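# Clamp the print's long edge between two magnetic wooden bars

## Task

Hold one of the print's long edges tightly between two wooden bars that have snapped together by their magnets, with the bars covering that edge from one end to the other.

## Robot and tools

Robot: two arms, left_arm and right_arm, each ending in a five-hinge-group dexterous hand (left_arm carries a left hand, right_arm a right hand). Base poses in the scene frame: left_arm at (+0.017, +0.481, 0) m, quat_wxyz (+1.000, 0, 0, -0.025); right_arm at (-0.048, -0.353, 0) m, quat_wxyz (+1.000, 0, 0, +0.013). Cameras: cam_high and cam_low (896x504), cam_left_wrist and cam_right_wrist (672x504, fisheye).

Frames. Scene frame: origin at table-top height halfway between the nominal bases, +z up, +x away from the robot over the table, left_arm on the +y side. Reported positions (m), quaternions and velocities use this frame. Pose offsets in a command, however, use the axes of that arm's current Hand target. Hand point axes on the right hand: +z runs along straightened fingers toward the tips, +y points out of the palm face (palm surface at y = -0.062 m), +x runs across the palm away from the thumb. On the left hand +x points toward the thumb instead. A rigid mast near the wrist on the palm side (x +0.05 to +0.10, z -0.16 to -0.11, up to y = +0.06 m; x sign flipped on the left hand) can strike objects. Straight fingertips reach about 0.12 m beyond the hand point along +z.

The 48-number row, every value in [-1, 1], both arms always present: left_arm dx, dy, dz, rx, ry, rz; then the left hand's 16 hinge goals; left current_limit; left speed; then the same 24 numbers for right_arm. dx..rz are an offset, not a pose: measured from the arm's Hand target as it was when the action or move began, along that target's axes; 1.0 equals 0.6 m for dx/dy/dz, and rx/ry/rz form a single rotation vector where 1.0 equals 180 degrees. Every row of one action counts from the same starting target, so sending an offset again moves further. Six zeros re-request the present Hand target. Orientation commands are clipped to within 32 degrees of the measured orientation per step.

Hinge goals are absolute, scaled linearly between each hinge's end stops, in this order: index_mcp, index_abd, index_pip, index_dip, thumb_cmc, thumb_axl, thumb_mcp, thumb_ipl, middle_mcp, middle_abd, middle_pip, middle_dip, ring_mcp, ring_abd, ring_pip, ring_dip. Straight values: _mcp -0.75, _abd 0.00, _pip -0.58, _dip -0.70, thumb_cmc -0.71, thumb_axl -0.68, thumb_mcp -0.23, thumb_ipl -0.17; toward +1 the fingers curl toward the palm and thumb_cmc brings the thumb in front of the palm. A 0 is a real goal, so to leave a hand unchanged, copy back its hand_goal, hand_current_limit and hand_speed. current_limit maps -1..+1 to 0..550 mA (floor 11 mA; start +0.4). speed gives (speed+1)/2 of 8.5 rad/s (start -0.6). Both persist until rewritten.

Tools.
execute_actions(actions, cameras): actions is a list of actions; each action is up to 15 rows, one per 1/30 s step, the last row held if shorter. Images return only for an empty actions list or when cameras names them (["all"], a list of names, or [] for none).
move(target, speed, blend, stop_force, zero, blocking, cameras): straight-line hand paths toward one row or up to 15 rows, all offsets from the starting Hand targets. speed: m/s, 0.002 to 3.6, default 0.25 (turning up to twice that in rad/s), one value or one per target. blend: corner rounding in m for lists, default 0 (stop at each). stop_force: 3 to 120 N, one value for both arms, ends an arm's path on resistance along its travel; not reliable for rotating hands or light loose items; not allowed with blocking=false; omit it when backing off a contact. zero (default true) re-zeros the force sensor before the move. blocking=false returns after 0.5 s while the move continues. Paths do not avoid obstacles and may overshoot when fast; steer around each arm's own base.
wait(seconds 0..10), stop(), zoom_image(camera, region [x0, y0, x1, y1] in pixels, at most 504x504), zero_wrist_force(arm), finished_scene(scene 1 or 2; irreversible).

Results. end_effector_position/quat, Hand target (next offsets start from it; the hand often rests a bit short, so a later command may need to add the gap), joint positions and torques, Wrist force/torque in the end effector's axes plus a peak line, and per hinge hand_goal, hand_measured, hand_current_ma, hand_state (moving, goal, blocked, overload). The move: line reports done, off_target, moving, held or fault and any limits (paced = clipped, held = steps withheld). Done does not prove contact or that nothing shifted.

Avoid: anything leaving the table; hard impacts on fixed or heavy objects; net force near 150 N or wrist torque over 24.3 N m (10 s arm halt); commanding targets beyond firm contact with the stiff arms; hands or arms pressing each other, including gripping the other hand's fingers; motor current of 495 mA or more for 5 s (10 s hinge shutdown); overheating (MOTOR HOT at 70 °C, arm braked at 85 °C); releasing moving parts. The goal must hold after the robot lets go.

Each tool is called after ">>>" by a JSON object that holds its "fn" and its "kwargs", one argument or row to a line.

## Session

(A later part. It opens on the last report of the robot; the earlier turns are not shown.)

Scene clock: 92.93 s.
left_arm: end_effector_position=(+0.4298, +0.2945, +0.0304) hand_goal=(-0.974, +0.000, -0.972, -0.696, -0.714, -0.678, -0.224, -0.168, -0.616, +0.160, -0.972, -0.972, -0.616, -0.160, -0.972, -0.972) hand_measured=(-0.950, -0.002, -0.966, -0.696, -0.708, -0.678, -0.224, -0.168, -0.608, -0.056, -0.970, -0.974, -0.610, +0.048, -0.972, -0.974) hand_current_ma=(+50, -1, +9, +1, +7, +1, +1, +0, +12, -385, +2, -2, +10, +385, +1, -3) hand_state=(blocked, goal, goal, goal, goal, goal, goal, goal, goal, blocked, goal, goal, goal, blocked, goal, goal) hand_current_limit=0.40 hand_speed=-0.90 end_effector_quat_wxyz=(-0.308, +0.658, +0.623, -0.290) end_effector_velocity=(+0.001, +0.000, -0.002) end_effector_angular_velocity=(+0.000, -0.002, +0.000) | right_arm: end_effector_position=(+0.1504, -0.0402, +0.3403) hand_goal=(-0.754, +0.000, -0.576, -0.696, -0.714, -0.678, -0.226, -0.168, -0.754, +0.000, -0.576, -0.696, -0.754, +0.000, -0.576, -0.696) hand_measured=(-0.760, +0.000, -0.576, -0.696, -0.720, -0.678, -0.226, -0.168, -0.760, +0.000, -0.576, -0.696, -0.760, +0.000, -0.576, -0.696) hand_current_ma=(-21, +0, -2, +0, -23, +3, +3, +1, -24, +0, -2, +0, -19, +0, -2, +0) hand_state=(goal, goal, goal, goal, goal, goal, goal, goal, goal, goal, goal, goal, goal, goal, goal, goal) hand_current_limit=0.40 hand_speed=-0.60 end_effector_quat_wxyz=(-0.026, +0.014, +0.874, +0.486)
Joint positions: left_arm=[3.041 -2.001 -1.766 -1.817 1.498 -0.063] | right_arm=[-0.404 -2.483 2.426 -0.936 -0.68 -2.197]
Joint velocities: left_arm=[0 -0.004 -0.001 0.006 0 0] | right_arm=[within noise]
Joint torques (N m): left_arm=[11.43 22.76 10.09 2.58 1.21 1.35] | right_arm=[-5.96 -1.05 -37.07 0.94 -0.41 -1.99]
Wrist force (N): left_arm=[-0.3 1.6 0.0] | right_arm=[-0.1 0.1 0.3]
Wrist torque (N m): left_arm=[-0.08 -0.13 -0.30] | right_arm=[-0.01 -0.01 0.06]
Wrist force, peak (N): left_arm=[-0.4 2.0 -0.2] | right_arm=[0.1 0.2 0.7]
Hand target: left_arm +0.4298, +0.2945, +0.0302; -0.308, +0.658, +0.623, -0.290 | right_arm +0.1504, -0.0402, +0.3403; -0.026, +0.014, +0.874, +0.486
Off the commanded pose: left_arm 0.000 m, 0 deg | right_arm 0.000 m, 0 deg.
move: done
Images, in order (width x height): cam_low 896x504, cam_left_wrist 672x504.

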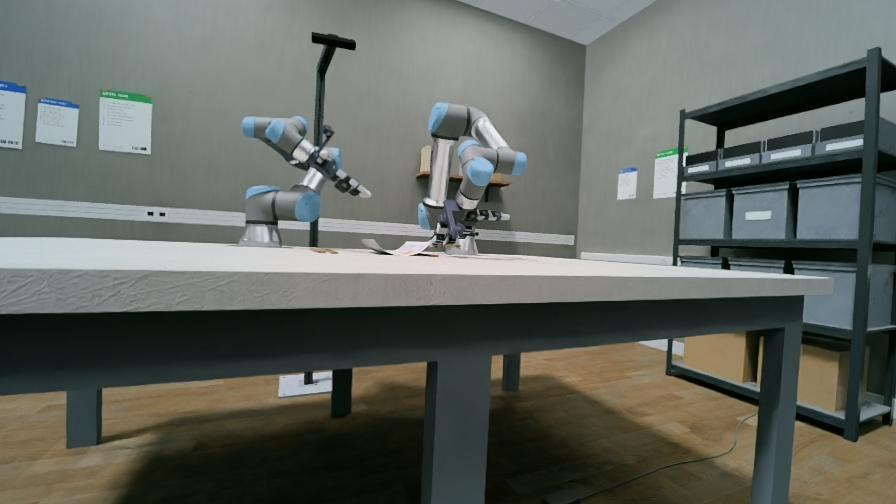

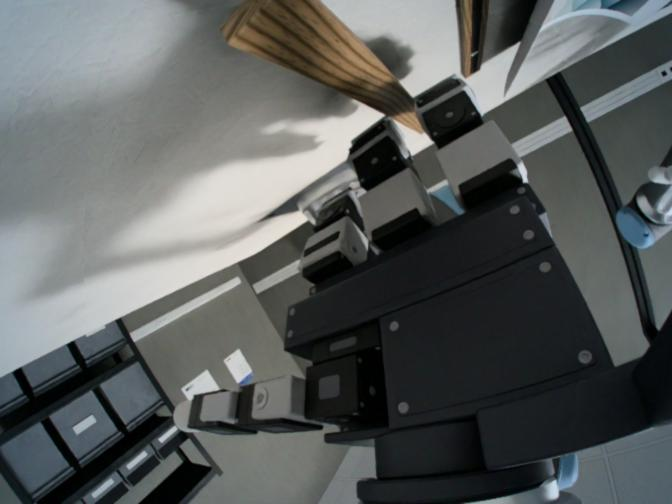

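>>> {"fn": "move", "kwargs": {
  "target": [
    [0.0002,-0.0572,-0.0480,0,0,0, -0.973,0,-0.971,-0.696,-0.714,-0.678,-0.2247,-0.1676,-0.6164,0.16,-0.971,-0.971,-0.6164,-0.16,-0.971,-0.971,0.4,-0.9, 0,0,0,0,0,0, -0.754,0,-0.576,-0.696,-0.714,-0.678,-0.226,-0.168,-0.754,0,-0.576,-0.696,-0.754,0,-0.576,-0.696,0.4,-0.6],
    [-0.1438,-0.0519,-0.0548,0,0,0, -0.973,0,-0.971,-0.696,-0.714,-0.678,-0.2247,-0.1676,-0.6164,0.16,-0.971,-0.971,-0.6164,-0.16,-0.971,-0.971,0.4,-0.9, 0,0,0,0,0,0, -0.754,0,-0.576,-0.696,-0.714,-0.678,-0.226,-0.168,-0.754,0,-0.576,-0.696,-0.754,0,-0.576,-0.696,0.4,-0.6]
  ],
  "speed": [0.05,0.07],
  "blend": [0.02,0],
  "cameras": ["all"]
}}

>>> {"fn": "zoom_image", "kwargs": {
  "camera": "cam_right_wrist",
  "region": [310, 60, 490, 220]
}}

>>> {"fn": "zoom_image", "kwargs": {
  "camera": "cam_high",
  "region": [480, 165, 560, 285]
}}

>>> {"fn": "zoom_image", "kwargs": {
  "camera": "cam_low",
  "region": [385, 210, 465, 270]
}}

>>> {"fn": "zoom_image", "kwargs": {
  "camera": "cam_left_wrist",
  "region": [200, 0, 560, 200]
}}

Scene clock: 97.53 s.
left_arm: end_effector_position=(+0.4302, +0.2079, +0.0750) hand_goal=(-0.974, +0.000, -0.972, -0.696, -0.714, -0.678, -0.224, -0.168, -0.616, +0.160, -0.972, -0.972, -0.616, -0.160, -0.972, -0.972) hand_measured=(-0.950, -0.002, -0.966, -0.696, -0.708, -0.678, -0.224, -0.168, -0.608, -0.056, -0.970, -0.974, -0.608, +0.048, -0.972, -0.974) hand_current_ma=(+50, -1, +9, +1, +7, +1, +1, +0, +13, -385, +2, -2, +11, +385, +1, -3) hand_state=(blocked, goal, goal, goal, goal, goal, goal, goal, goal, blocked, goal, goal, goal, blocked, goal, goal) hand_current_limit=0.40 hand_speed=-0.90 end_effector_quat_wxyz=(-0.308, +0.658, +0.623, -0.290) end_effector_velocity=(-0.001, +0.002, +0.000) end_effector_angular_velocity=(-0.001, +0.002, -0.002) | right_arm: end_effector_position=(+0.1504, -0.0402, +0.3403) hand_goal=(-0.754, +0.000, -0.576, -0.696, -0.714, -0.678, -0.226, -0.168, -0.754, +0.000, -0.576, -0.696, -0.754, +0.000, -0.576, -0.696) hand_measured=(-0.760, +0.000, -0.576, -0.696, -0.720, -0.678, -0.226, -0.168, -0.760, +0.000, -0.576, -0.696, -0.760, +0.000, -0.576, -0.696) hand_current_ma=(-21, +0, -2, +0, -23, +3, +3, +1, -24, +0, -2, +0, -19, +0, -2, +0) hand_state=(goal, goal, goal, goal, goal, goal, goal, goal, goal, goal, goal, goal, goal, goal, goal, goal) hand_current_limit=0.40 hand_speed=-0.60 end_effector_quat_wxyz=(-0.026, +0.014, +0.874, +0.486)
Joint positions: left_arm=[2.895 -2.024 -1.6 -1.949 1.387 -0.158] | right_arm=[-0.404 -2.483 2.426 -0.936 -0.68 -2.197]
Joint velocities: left_arm=[0.002 0.003 -0.005 -0.001 0.003 0.004] | right_arm=[within noise]
Joint torques (N m): left_arm=[13.61 44.13 11.54 0.5 1.34 1.76] | right_arm=[-6.44 -1.46 -36.55 0.84 -0.55 -2.08]
Wrist force (N): left_arm=[-0.7 1.8 0.0] | right_arm=[0.2 0.2 0.3]
Wrist torque (N m): left_arm=[-0.07 -0.07 -0.42] | right_arm=[-0.01 -0.05 0.09]
Wrist force, peak (N): left_arm=[-1.4 1.8 0.1] | right_arm=[0.1 0.2 0.5]
Hand target: left_arm +0.4303, +0.2080, +0.0750; -0.308, +0.658, +0.623, -0.290 | right_arm +0.1504, -0.0402, +0.3403; -0.026, +0.014, +0.874, +0.486
Off the commanded pose: left_arm 0.000 m, 0 deg | right_arm 0.000 m, 0 deg.
move: done

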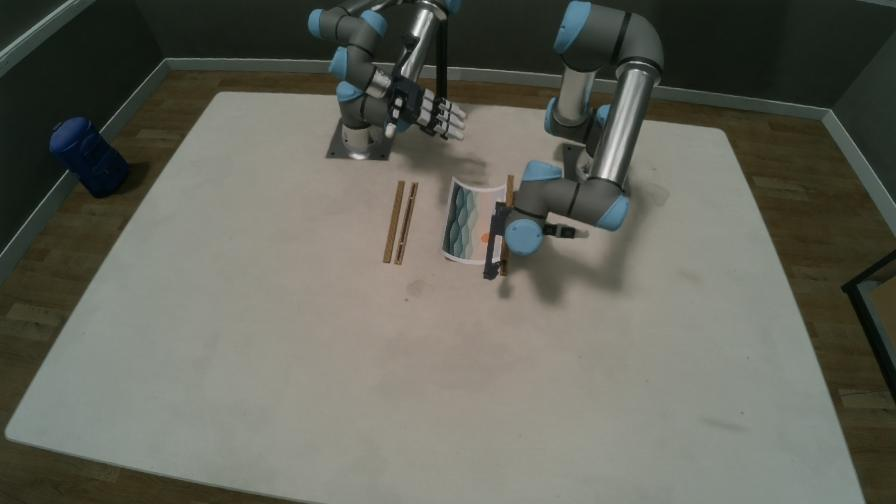

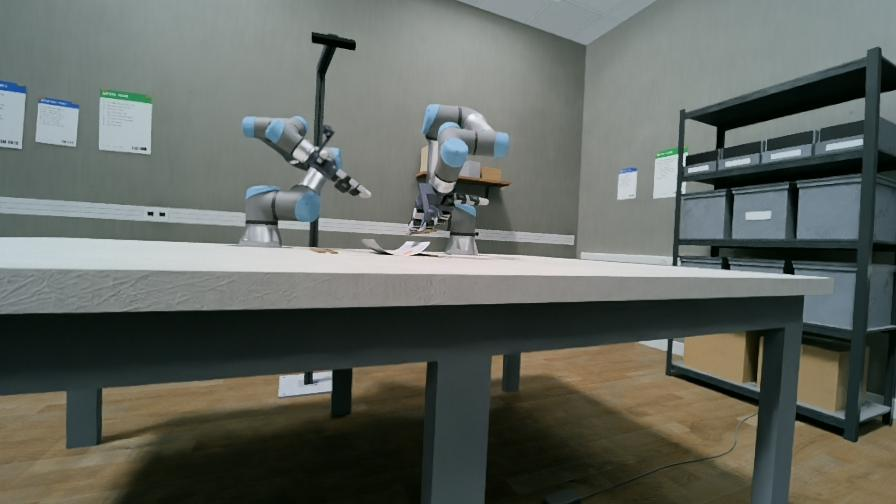

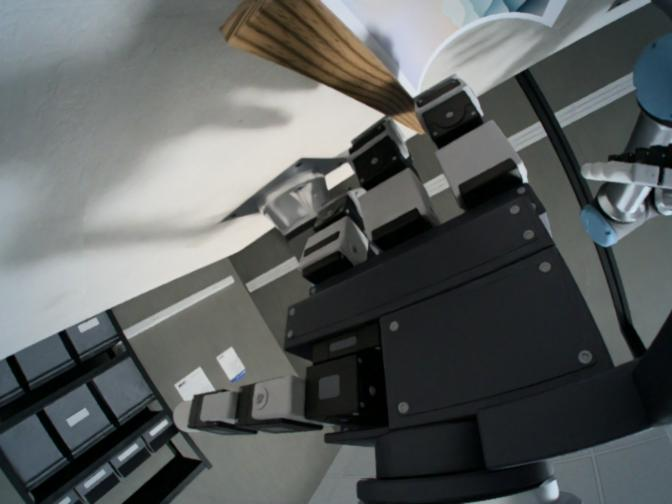

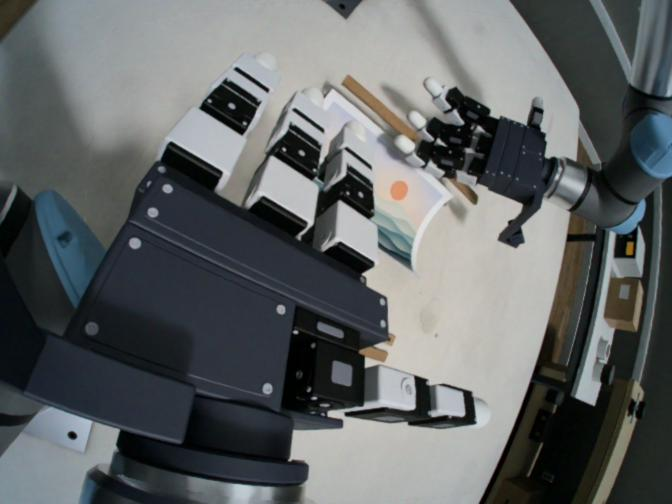

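Scaled by 2.800 from the camera's 672x504 image, which has a finer 960x720 frame.

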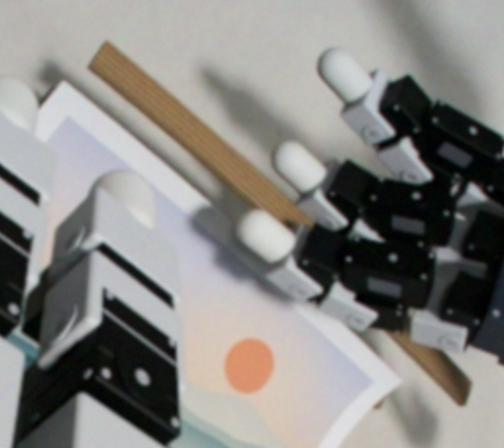

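Scaled by 4.200.

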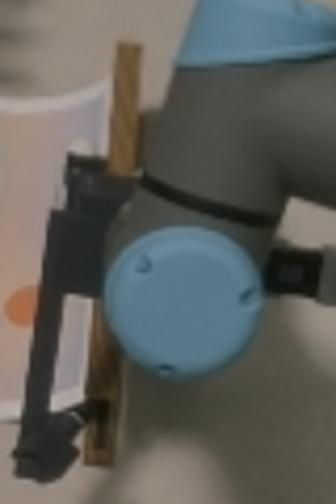

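Scaled by 6.300.

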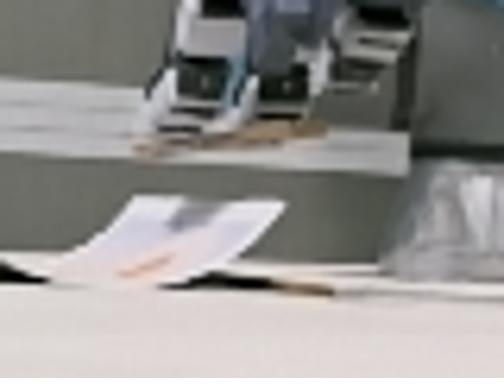

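Scaled by 1.400 from the camera's 672x504 image, which has a finer 960x720 frame.

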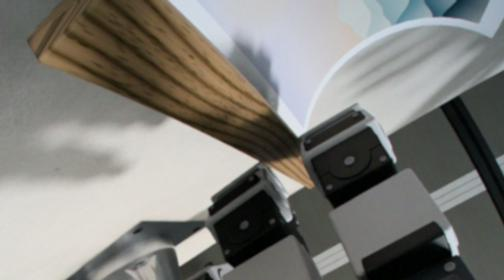

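>>> {"fn": "move", "kwargs": {
  "target": [
    [-0.0034,0.0244,0.0202,0,0,0, -0.973,0,-0.971,-0.696,-0.714,-0.678,-0.2247,-0.1676,-0.6164,0.16,-0.971,-0.971,-0.6164,-0.16,-0.971,-0.971,0.4,-0.9, 0,0,0,0,0,0, -0.754,0,-0.576,-0.696,-0.714,-0.678,-0.226,-0.168,-0.754,0,-0.576,-0.696,-0.754,0,-0.576,-0.696,0.4,-0.6],
    [0.0189,0.0786,0.0672,0,0,0, -0.973,0,-0.971,-0.696,-0.714,-0.678,-0.2247,-0.1676,-0.6164,0.16,-0.971,-0.971,-0.6164,-0.16,-0.971,-0.971,0.4,-0.9, 0,0,0,0,0,0, -0.754,0,-0.576,-0.696,-0.714,-0.678,-0.226,-0.168,-0.754,0,-0.576,-0.696,-0.754,0,-0.576,-0.696,0.4,-0.6]
  ],
  "speed": [0.03,0.015],
  "blend": [0.004,0],
  "cameras": ["all"]
}}

>>> {"fn": "zoom_image", "kwargs": {
  "camera": "cam_right_wrist",
  "region": [310, 60, 490, 220]
}}

>>> {"fn": "zoom_image", "kwargs": {
  "camera": "cam_high",
  "region": [490, 175, 530, 225]
}}

>>> {"fn": "zoom_image", "kwargs": {
  "camera": "cam_high",
  "region": [480, 235, 530, 290]
}}

>>> {"fn": "zoom_image", "kwargs": {
  "camera": "cam_low",
  "region": [385, 220, 455, 270]
}}

>>> {"fn": "zoom_image", "kwargs": {
  "camera": "cam_left_wrist",
  "region": [200, 0, 500, 160]
}}

Scene clock: 103.03 s.
left_arm: end_effector_position=(+0.4303, +0.2195, +0.0129) hand_goal=(-0.974, +0.000, -0.972, -0.696, -0.714, -0.678, -0.224, -0.168, -0.616, +0.160, -0.972, -0.972, -0.616, -0.160, -0.972, -0.972) hand_measured=(-0.950, -0.002, -0.966, -0.696, -0.708, -0.678, -0.224, -0.168, -0.608, -0.056, -0.970, -0.974, -0.608, +0.048, -0.972, -0.974) hand_current_ma=(+50, -1, +9, +1, +7, +1, +1, +0, +13, -385, +2, -2, +11, +385, +1, -3) hand_state=(blocked, goal, goal, goal, goal, goal, goal, goal, goal, blocked, goal, goal, goal, blocked, goal, goal) hand_current_limit=0.40 hand_speed=-0.90 end_effector_quat_wxyz=(-0.308, +0.658, +0.623, -0.290) | right_arm: end_effector_position=(+0.1504, -0.0402, +0.3403) hand_goal=(-0.754, +0.000, -0.576, -0.696, -0.714, -0.678, -0.226, -0.168, -0.754, +0.000, -0.576, -0.696, -0.754, +0.000, -0.576, -0.696) hand_measured=(-0.760, +0.000, -0.576, -0.696, -0.720, -0.678, -0.226, -0.168, -0.760, +0.000, -0.576, -0.696, -0.760, +0.000, -0.576, -0.696) hand_current_ma=(-21, +0, -2, +0, -23, +3, +3, +1, -24, +0, -2, +0, -19, +0, -2, +0) hand_state=(goal, goal, goal, goal, goal, goal, goal, goal, goal, goal, goal, goal, goal, goal, goal, goal) hand_current_limit=0.40 hand_speed=-0.60 end_effector_quat_wxyz=(-0.026, +0.014, +0.874, +0.486)
Joint positions: left_arm=[2.914 -2.089 -1.681 -1.804 1.401 -0.146] | right_arm=[-0.404 -2.483 2.426 -0.936 -0.68 -2.197]
Joint torques (N m): left_arm=[8 39.64 20.79 -1.5 0.58 0.99] | right_arm=[-6.44 -1.14 -36.68 0.77 -0.34 -1.86]
Wrist force (N): left_arm=[-0.7 1.3 -0.2] | right_arm=[0.2 0.1 0.3]
Wrist torque (N m): left_arm=[-0.13 -0.07 -0.48] | right_arm=[-0.02 -0.05 0.08]
Wrist force, peak (N): left_arm=[-0.6 2.0 -0.2] | right_arm=[0.4 0.1 0.4]
Hand target: left_arm +0.4303, +0.2195, +0.0130; -0.308, +0.658, +0.623, -0.290 | right_arm +0.1504, -0.0402, +0.3403; -0.026, +0.014, +0.874, +0.486
Off the commanded pose: left_arm 0.000 m, 0 deg | right_arm 0.000 m, 0 deg.
move: done

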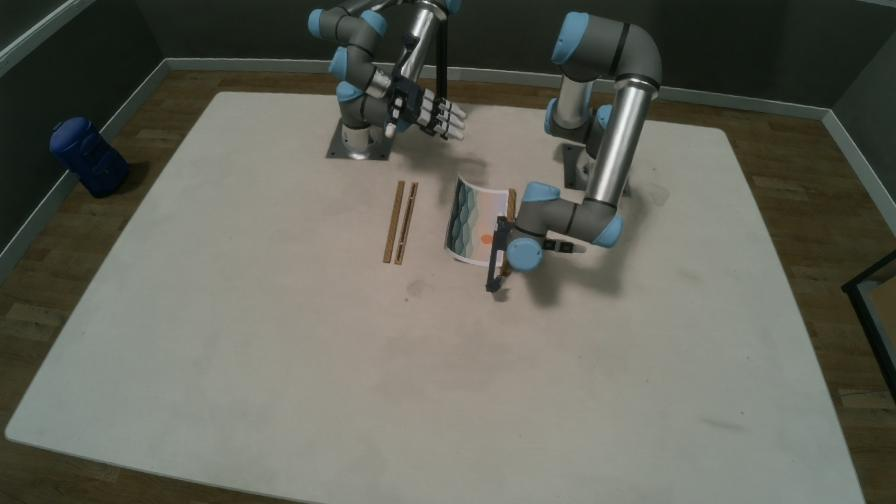

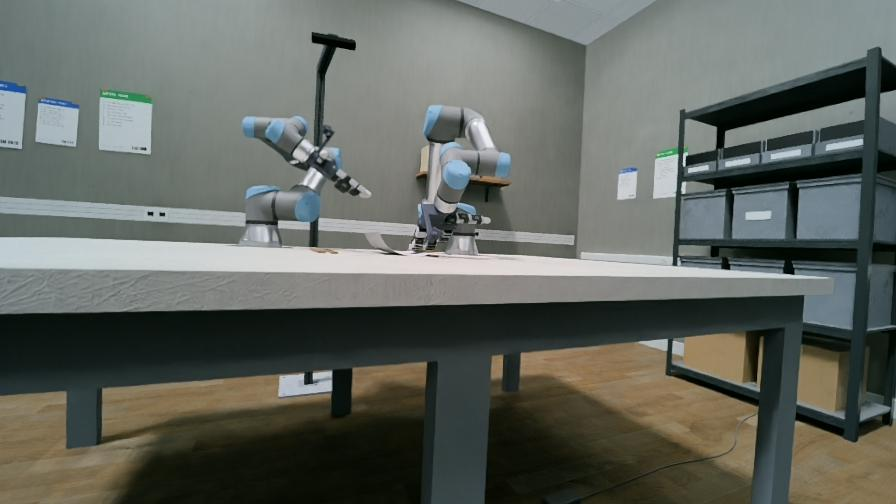

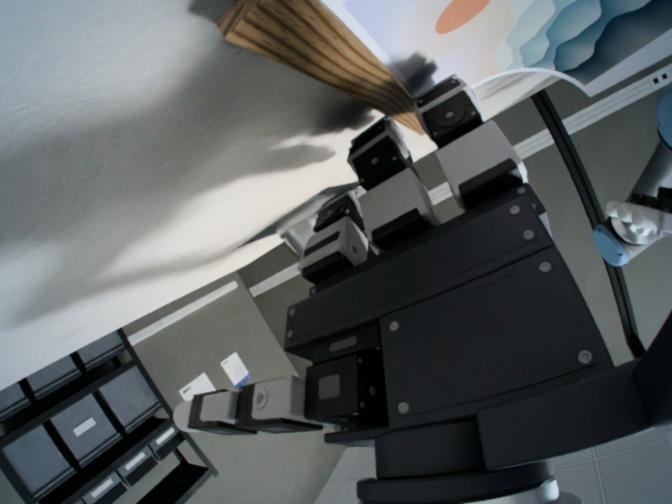

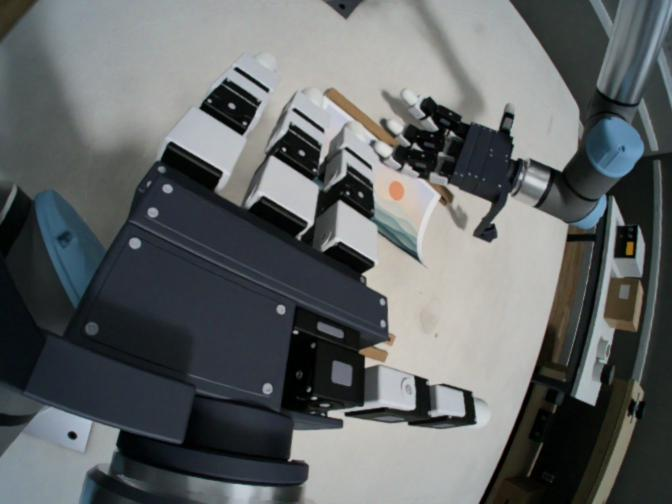

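Scaled by 2.800 from the camera's 672x504 image, which has a finer 960x720 frame.

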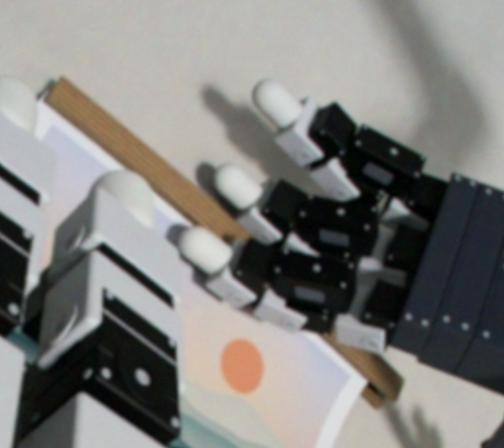

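Scaled by 10.080.

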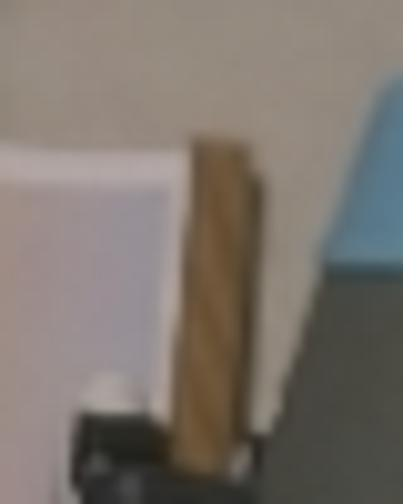

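Scaled by 9.164.

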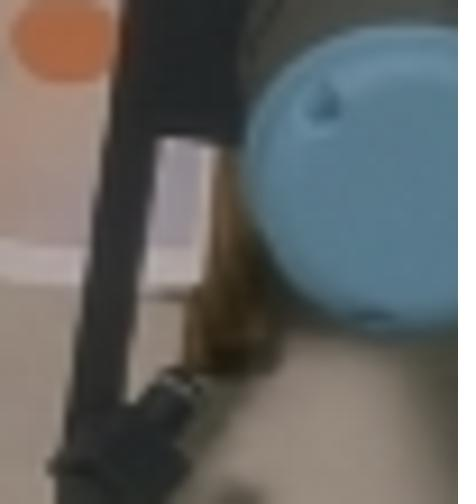

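Scaled by 7.200.

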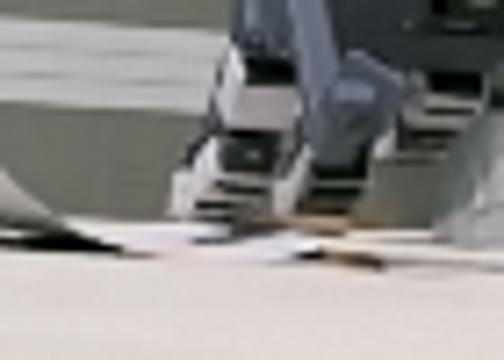

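Scaled by 1.680 from the camera's 672x504 image, which has a finer 960x720 frame.

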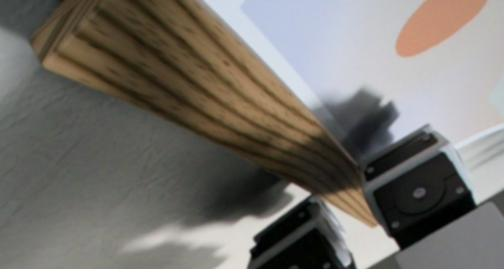

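>>> {"fn": "zoom_image", "kwargs": {
  "camera": "cam_right_wrist",
  "region": [315, 80, 365, 130]
}}

>>> {"fn": "zoom_image", "kwargs": {
  "camera": "cam_right_wrist",
  "region": [415, 170, 465, 220]
}}

Scaled by 10.080 from the camera's 672x504 image, which has a finer 960x720 frame.

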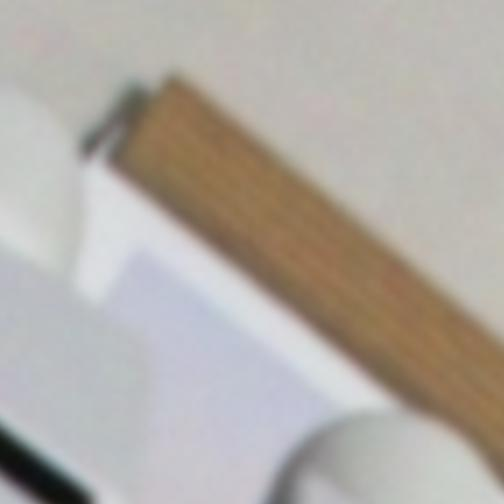

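Scaled by 10.080 from the camera's 672x504 image, which has a finer 960x720 frame.

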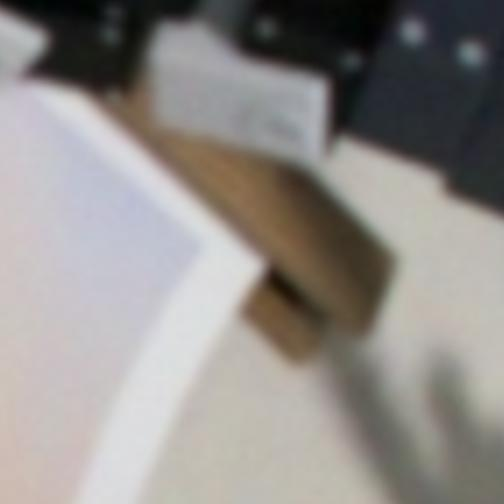

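>>> {"fn": "move", "kwargs": {
  "target": [
    [0.0004,-0.1495,-0.1252,0,0,0, -0.973,0,-0.971,-0.696,-0.714,-0.678,-0.2247,-0.1676,-0.6164,0.16,-0.971,-0.971,-0.6164,-0.16,-0.971,-0.971,0.4,-0.9, 0,0,0,0,0,0, -0.754,0,-0.576,-0.696,-0.714,-0.678,-0.226,-0.168,-0.754,0,-0.576,-0.696,-0.754,0,-0.576,-0.696,0.4,-0.6],
    [-0.2753,-0.1743,-0.0966,0,0,0, -0.339,0,-0.58,-0.70,-0.714,-0.678,-0.2247,-0.1676,-0.6164,0.16,-0.971,-0.971,-0.6164,-0.16,-0.971,-0.971,0.4,-0.88, 0,0,0,0,0,0, -0.754,0,-0.576,-0.696,-0.714,-0.678,-0.226,-0.168,-0.754,0,-0.576,-0.696,-0.754,0,-0.576,-0.696,0.4,-0.6],
    [-0.2755,-0.0951,-0.0302,0,0,0, -0.339,0,-0.58,-0.70,-0.714,-0.678,-0.2247,-0.1676,-0.6164,0.16,-0.971,-0.971,-0.6164,-0.16,-0.971,-0.971,0.4,-0.88, 0,0,0,0,0,0, -0.754,0,-0.576,-0.696,-0.714,-0.678,-0.226,-0.168,-0.754,0,-0.576,-0.696,-0.754,0,-0.576,-0.696,0.4,-0.6]
  ],
  "speed": [0.07,0.1,0.04],
  "blend": [0.02,0,0],
  "cameras": ["all"]
}}

>>> {"fn": "zoom_image", "kwargs": {
  "camera": "cam_high",
  "region": [430, 170, 530, 290]
}}

>>> {"fn": "zoom_image", "kwargs": {
  "camera": "cam_low",
  "region": [355, 210, 455, 270]
}}

>>> {"fn": "zoom_image", "kwargs": {
  "camera": "cam_right_wrist",
  "region": [310, 60, 490, 280]
}}

Scene clock: 116.43 s.
left_arm: end_effector_position=(+0.3985, +0.0556, +0.0679) hand_goal=(-0.340, +0.000, -0.580, -0.700, -0.714, -0.678, -0.224, -0.168, -0.616, +0.160, -0.972, -0.972, -0.616, -0.160, -0.972, -0.972) hand_measured=(-0.338, -0.002, -0.580, -0.698, -0.708, -0.678, -0.224, -0.168, -0.608, -0.056, -0.970, -0.974, -0.608, +0.048, -0.972, -0.974) hand_current_ma=(+2, -1, -1, +3, +7, +1, +1, +0, +13, -385, +2, -2, +11, +385, +1, -3) hand_state=(goal, goal, goal, goal, goal, goal, goal, goal, goal, blocked, goal, goal, goal, blocked, goal, goal) hand_current_limit=0.40 hand_speed=-0.88 end_effector_quat_wxyz=(-0.308, +0.658, +0.623, -0.290) end_effector_velocity=(-0.001, +0.000, +0.001) end_effector_angular_velocity=(+0.001, +0.002, -0.002) | right_arm: end_effector_position=(+0.1504, -0.0402, +0.3403) hand_goal=(-0.754, +0.000, -0.576, -0.696, -0.714, -0.678, -0.226, -0.168, -0.754, +0.000, -0.576, -0.696, -0.754, +0.000, -0.576, -0.696) hand_measured=(-0.760, +0.000, -0.576, -0.696, -0.720, -0.678, -0.226, -0.168, -0.760, +0.000, -0.576, -0.696, -0.760, +0.000, -0.576, -0.696) hand_current_ma=(-21, +0, -2, +0, -23, +3, +3, +1, -24, +0, -2, +0, -19, +0, -2, +0) hand_state=(goal, goal, goal, goal, goal, goal, goal, goal, goal, goal, goal, goal, goal, goal, goal, goal) hand_current_limit=0.40 hand_speed=-0.60 end_effector_quat_wxyz=(-0.026, +0.014, +0.874, +0.486)
Joint positions: left_arm=[2.653 -2.166 -1.401 -1.96 1.207 -0.326] | right_arm=[-0.404 -2.483 2.426 -0.936 -0.68 -2.197]
Joint velocities: left_arm=[-0.002 0.001 0.001 -0.005 0 0] | right_arm=[within noise]
Joint torques (N m): left_arm=[-5.03 51.78 26.91 -2.24 -2.21 -1.46] | right_arm=[-6.76 -1.82 -36.33 0.88 -0.54 -1.91]
Wrist force (N): left_arm=[-0.3 1.5 -0.3] | right_arm=[0.1 -0.1 0.1]
Wrist torque (N m): left_arm=[-0.05 -0.09 -0.44] | right_arm=[-0.03 -0.04 0.07]
Wrist force, peak (N): left_arm=[-0.6 2.4 0.5] | right_arm=[0.5 0.3 0.5]
Hand target: left_arm +0.3985, +0.0556, +0.0681; -0.308, +0.658, +0.623, -0.290 | right_arm +0.1504, -0.0402, +0.3403; -0.026, +0.014, +0.874, +0.486
Off the commanded pose: left_arm 0.000 m, 0 deg | right_arm 0.000 m, 0 deg.
move: done

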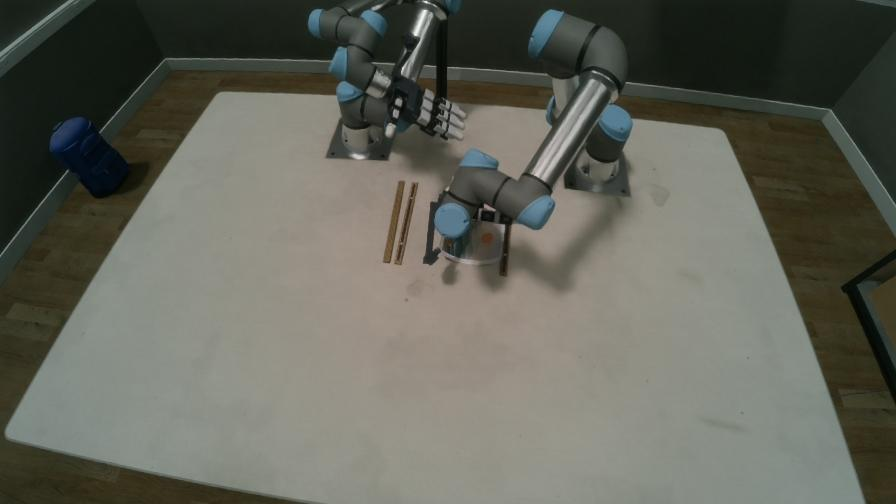

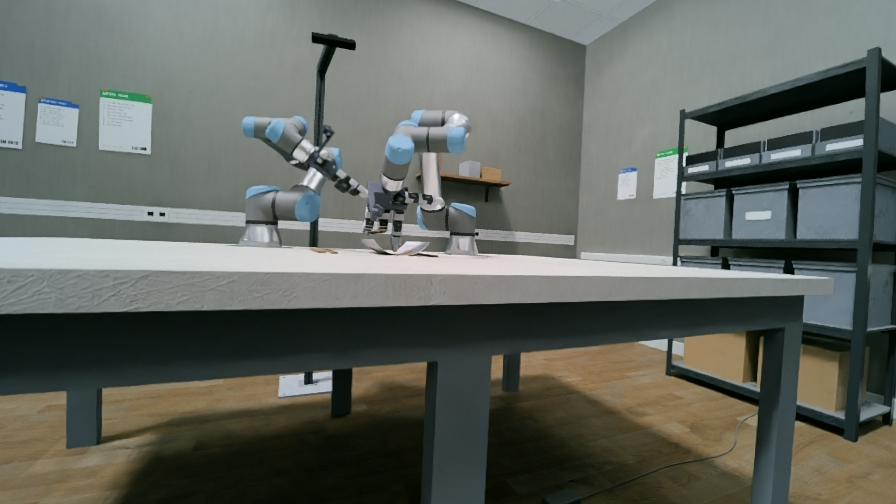

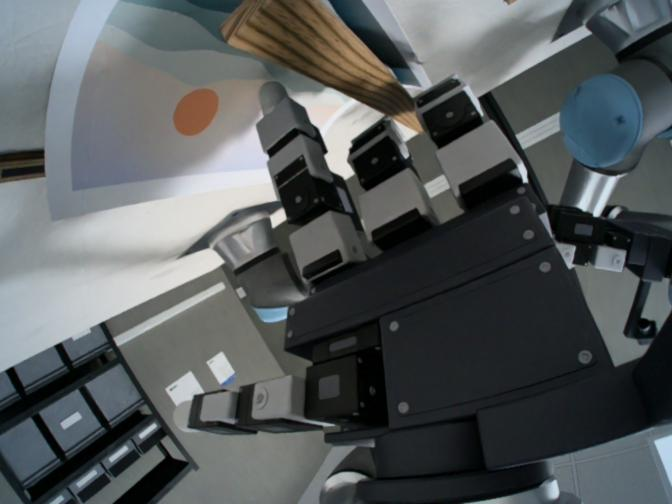

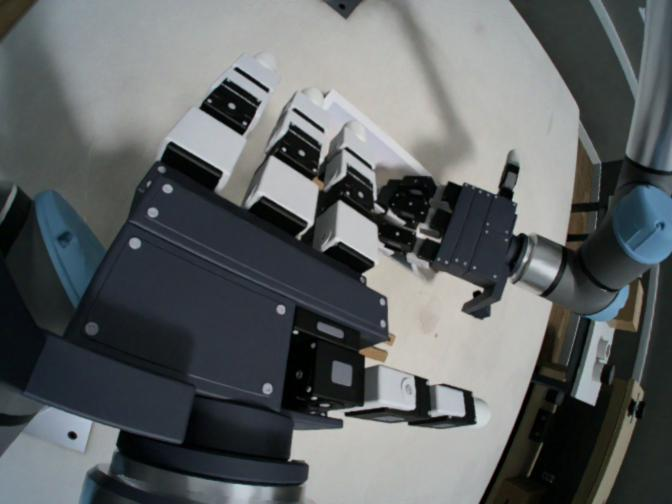

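Scaled by 4.200.

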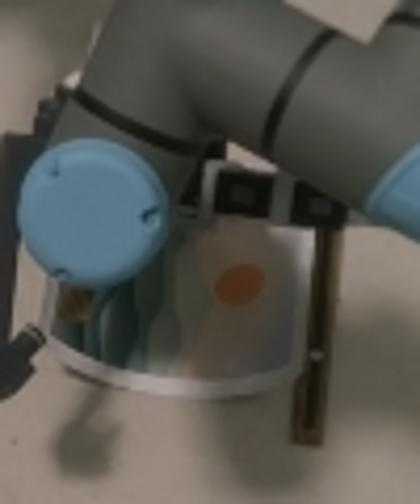

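Scaled by 5.040.

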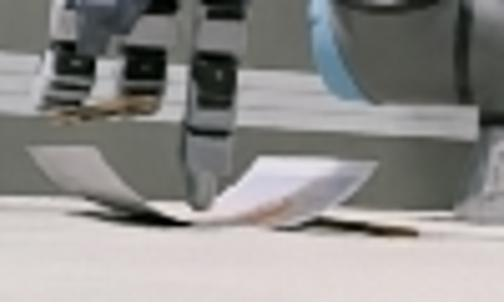

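Scaled by 2.291 from the camera's 672x504 image, which has a finer 960x720 frame.

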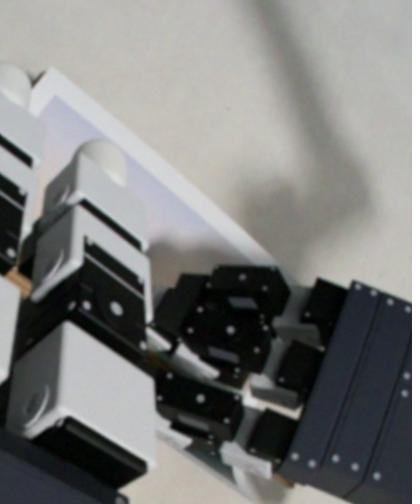

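>>> {"fn": "move", "kwargs": {
  "target": [0,0.0230,0.0193, 0,0,0, -0.339,0,-0.58,-0.70,-0.714,-0.678,-0.2247,-0.1676,-0.6164,0.16,-0.971,-0.971,-0.6164,-0.16,-0.971,-0.971,0.4,-0.88, 0,0,0,0,0,0, -0.754,0,-0.576,-0.696,-0.714,-0.678,-0.226,-0.168,-0.754,0,-0.576,-0.696,-0.754,0,-0.576,-0.696,0.4,-0.6],
  "speed": 0.008,
  "stop_force": 3
}}

>>> {"fn": "move", "kwargs": {
  "target": [0.0160,-0.0005,0.0007, 0,0,0, -0.339,0,-0.58,-0.70,-0.714,-0.678,-0.2247,-0.1676,-0.6164,0.16,-0.971,-0.971,-0.6164,-0.16,-0.971,-0.971,0.4,-0.88, 0,0,0,0,0,0, -0.754,0,-0.576,-0.696,-0.714,-0.678,-0.226,-0.168,-0.754,0,-0.576,-0.696,-0.754,0,-0.576,-0.696,0.4,-0.6],
  "speed": 0.015,
  "cameras": ["cam_high","cam_low"]
}}

>>> {"fn": "zoom_image", "kwargs": {
  "camera": "cam_high",
  "region": [430, 170, 530, 290]
}}

>>> {"fn": "zoom_image", "kwargs": {
  "camera": "cam_low",
  "region": [355, 210, 455, 270]
}}

Scene clock: 120.40 s.
left_arm: end_effector_position=(+0.3985, +0.0556, +0.0613) hand_goal=(-0.340, +0.000, -0.580, -0.700, -0.714, -0.678, -0.224, -0.168, -0.616, +0.160, -0.972, -0.972, -0.616, -0.160, -0.972, -0.972) hand_measured=(-0.338, -0.002, -0.580, -0.698, -0.708, -0.678, -0.224, -0.168, -0.608, -0.056, -0.970, -0.974, -0.608, +0.048, -0.972, -0.974) hand_current_ma=(+2, -1, -1, +3, +7, +1, +1, +0, +13, -385, +2, -2, +11, +385, +1, -3) hand_state=(goal, goal, goal, goal, goal, goal, goal, goal, goal, blocked, goal, goal, goal, blocked, goal, goal) hand_current_limit=0.40 hand_speed=-0.88 end_effector_quat_wxyz=(-0.308, +0.658, +0.623, -0.290) | right_arm: end_effector_position=(+0.1504, -0.0402, +0.3403) hand_goal=(-0.754, +0.000, -0.576, -0.696, -0.714, -0.678, -0.226, -0.168, -0.754, +0.000, -0.576, -0.696, -0.754, +0.000, -0.576, -0.696) hand_measured=(-0.760, +0.000, -0.576, -0.696, -0.720, -0.678, -0.226, -0.168, -0.760, +0.000, -0.576, -0.696, -0.760, +0.000, -0.576, -0.696) hand_current_ma=(-21, +0, -2, +0, -23, +3, +3, +1, -24, +0, -2, +0, -19, +0, -2, +0) hand_state=(goal, goal, goal, goal, goal, goal, goal, goal, goal, goal, goal, goal, goal, goal, goal, goal) hand_current_limit=0.40 hand_speed=-0.60 end_effector_quat_wxyz=(-0.026, +0.014, +0.874, +0.486)
Joint positions: left_arm=[2.653 -2.172 -1.408 -1.946 1.207 -0.326] | right_arm=[-0.404 -2.483 2.426 -0.936 -0.68 -2.197]
Joint torques (N m): left_arm=[-6.74 49.65 25.47 -2 -1.64 -0.57] | right_arm=[-6.27 -0.85 -36.22 0.96 -0.47 -2.07]
Wrist force (N): left_arm=[-0.3 -0.7 -3.5] | right_arm=[0.1 0.1 0.1]
Wrist torque (N m): left_arm=[0.17 -0.03 -0.48] | right_arm=[0.00 -0.03 0.07]
Wrist force, peak (N): left_arm=[-0.4 -3.4 -6.9] | right_arm=[0.5 0.1 0.4]
Hand target: left_arm +0.3985, +0.0556, +0.0613; -0.308, +0.658, +0.623, -0.290 (not the last commanded pose) | right_arm +0.1504, -0.0402, +0.3403; -0.026, +0.014, +0.874, +0.486
Off the commanded pose: left_arm 0.011 m, 0 deg | right_arm 0.000 m, 0 deg.
move: contact (left_arm)

Scene clock: 121.30 s.
left_arm: end_effector_position=(+0.3986, +0.0653, +0.0613) hand_goal=(-0.340, +0.000, -0.580, -0.700, -0.714, -0.678, -0.224, -0.168, -0.616, +0.160, -0.972, -0.972, -0.616, -0.160, -0.972, -0.972) hand_measured=(-0.340, +0.018, -0.580, -0.700, -0.708, -0.678, -0.224, -0.168, -0.608, -0.056, -0.970, -0.974, -0.608, +0.048, -0.972, -0.974) hand_current_ma=(+0, +26, +0, +0, +7, +1, +1, +0, +13, -385, +2, -2, +11, +385, +1, -3) hand_state=(goal, goal, goal, goal, goal, goal, goal, goal, goal, blocked, goal, goal, goal, blocked, goal, goal) hand_current_limit=0.40 hand_speed=-0.88 end_effector_quat_wxyz=(-0.308, +0.658, +0.623, -0.290) | right_arm: end_effector_position=(+0.1504, -0.0402, +0.3403) hand_goal=(-0.754, +0.000, -0.576, -0.696, -0.714, -0.678, -0.226, -0.168, -0.754, +0.000, -0.576, -0.696, -0.754, +0.000, -0.576, -0.696) hand_measured=(-0.760, +0.000, -0.576, -0.696, -0.720, -0.678, -0.226, -0.168, -0.760, +0.000, -0.576, -0.696, -0.760, +0.000, -0.576, -0.696) hand_current_ma=(-21, +0, -2, +0, -23, +3, +3, +1, -24, +0, -2, +0, -19, +0, -2, +0) hand_state=(goal, goal, goal, goal, goal, goal, goal, goal, goal, goal, goal, goal, goal, goal, goal, goal) hand_current_limit=0.40 hand_speed=-0.60 end_effector_quat_wxyz=(-0.026, +0.014, +0.874, +0.486)
Joint positions: left_arm=[2.666 -2.158 -1.431 -1.94 1.216 -0.317] | right_arm=[-0.404 -2.483 2.426 -0.936 -0.68 -2.197]
Joint torques (N m): left_arm=[-1.83 33.18 26.69 2.03 -0.68 -0.06] | right_arm=[-7.51 -0.7 -36.47 1.11 -0.35 -2.01]
Wrist force (N): left_arm=[-0.7 0.8 -1.0] | right_arm=[0.1 -0.1 0.5]
Wrist torque (N m): left_arm=[0.05 -0.11 -0.50] | right_arm=[-0.06 -0.03 0.07]
Wrist force, peak (N): left_arm=[-1.8 -0.5 -3.0] | right_arm=[0.4 0.2 0.4]
Hand target: left_arm +0.3985, +0.0652, +0.0613; -0.308, +0.658, +0.623, -0.290 | right_arm +0.1504, -0.0402, +0.3403; -0.026, +0.014, +0.874, +0.486
Off the commanded pose: left_arm 0.000 m, 0 deg | right_arm 0.000 m, 0 deg.
move: done
Images, in order (width x height): cam_high 896x504, cam_low 896x504.

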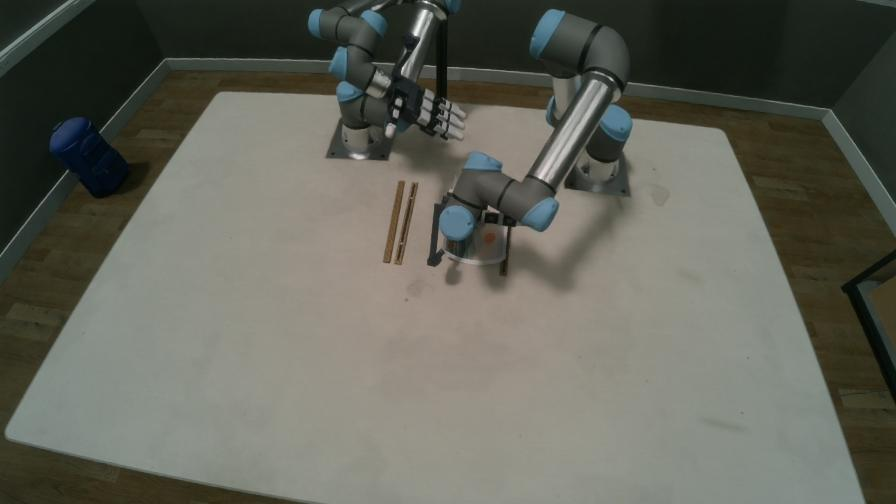

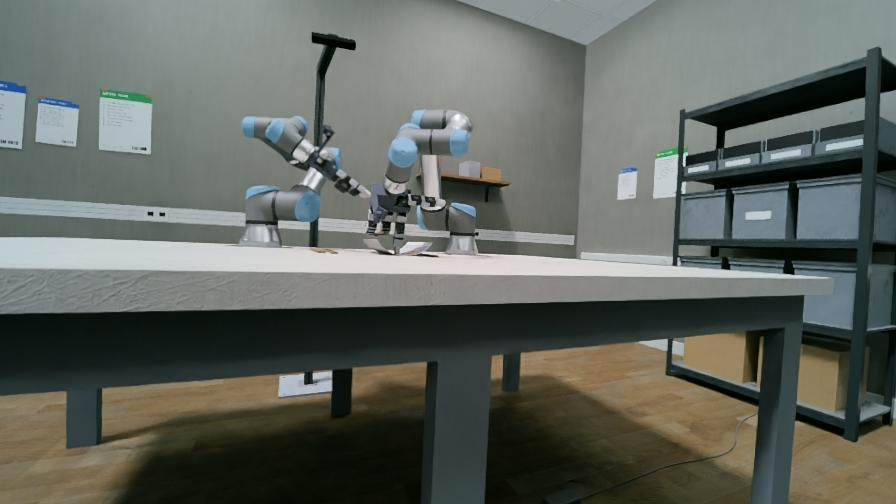

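Scaled by 4.200.

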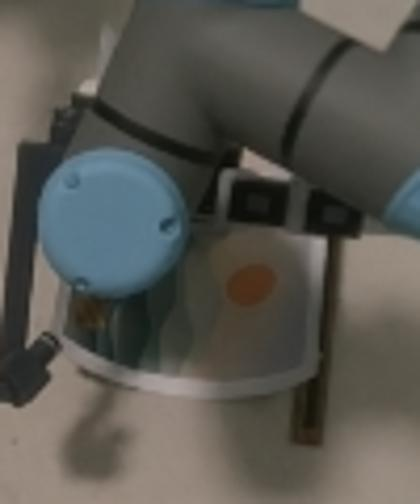

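Scaled by 5.040.

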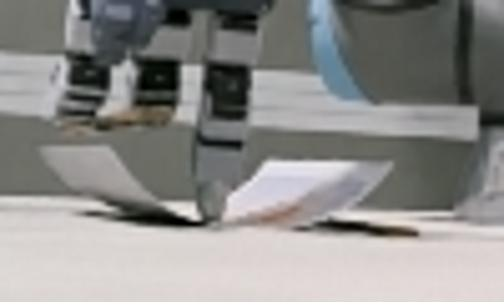

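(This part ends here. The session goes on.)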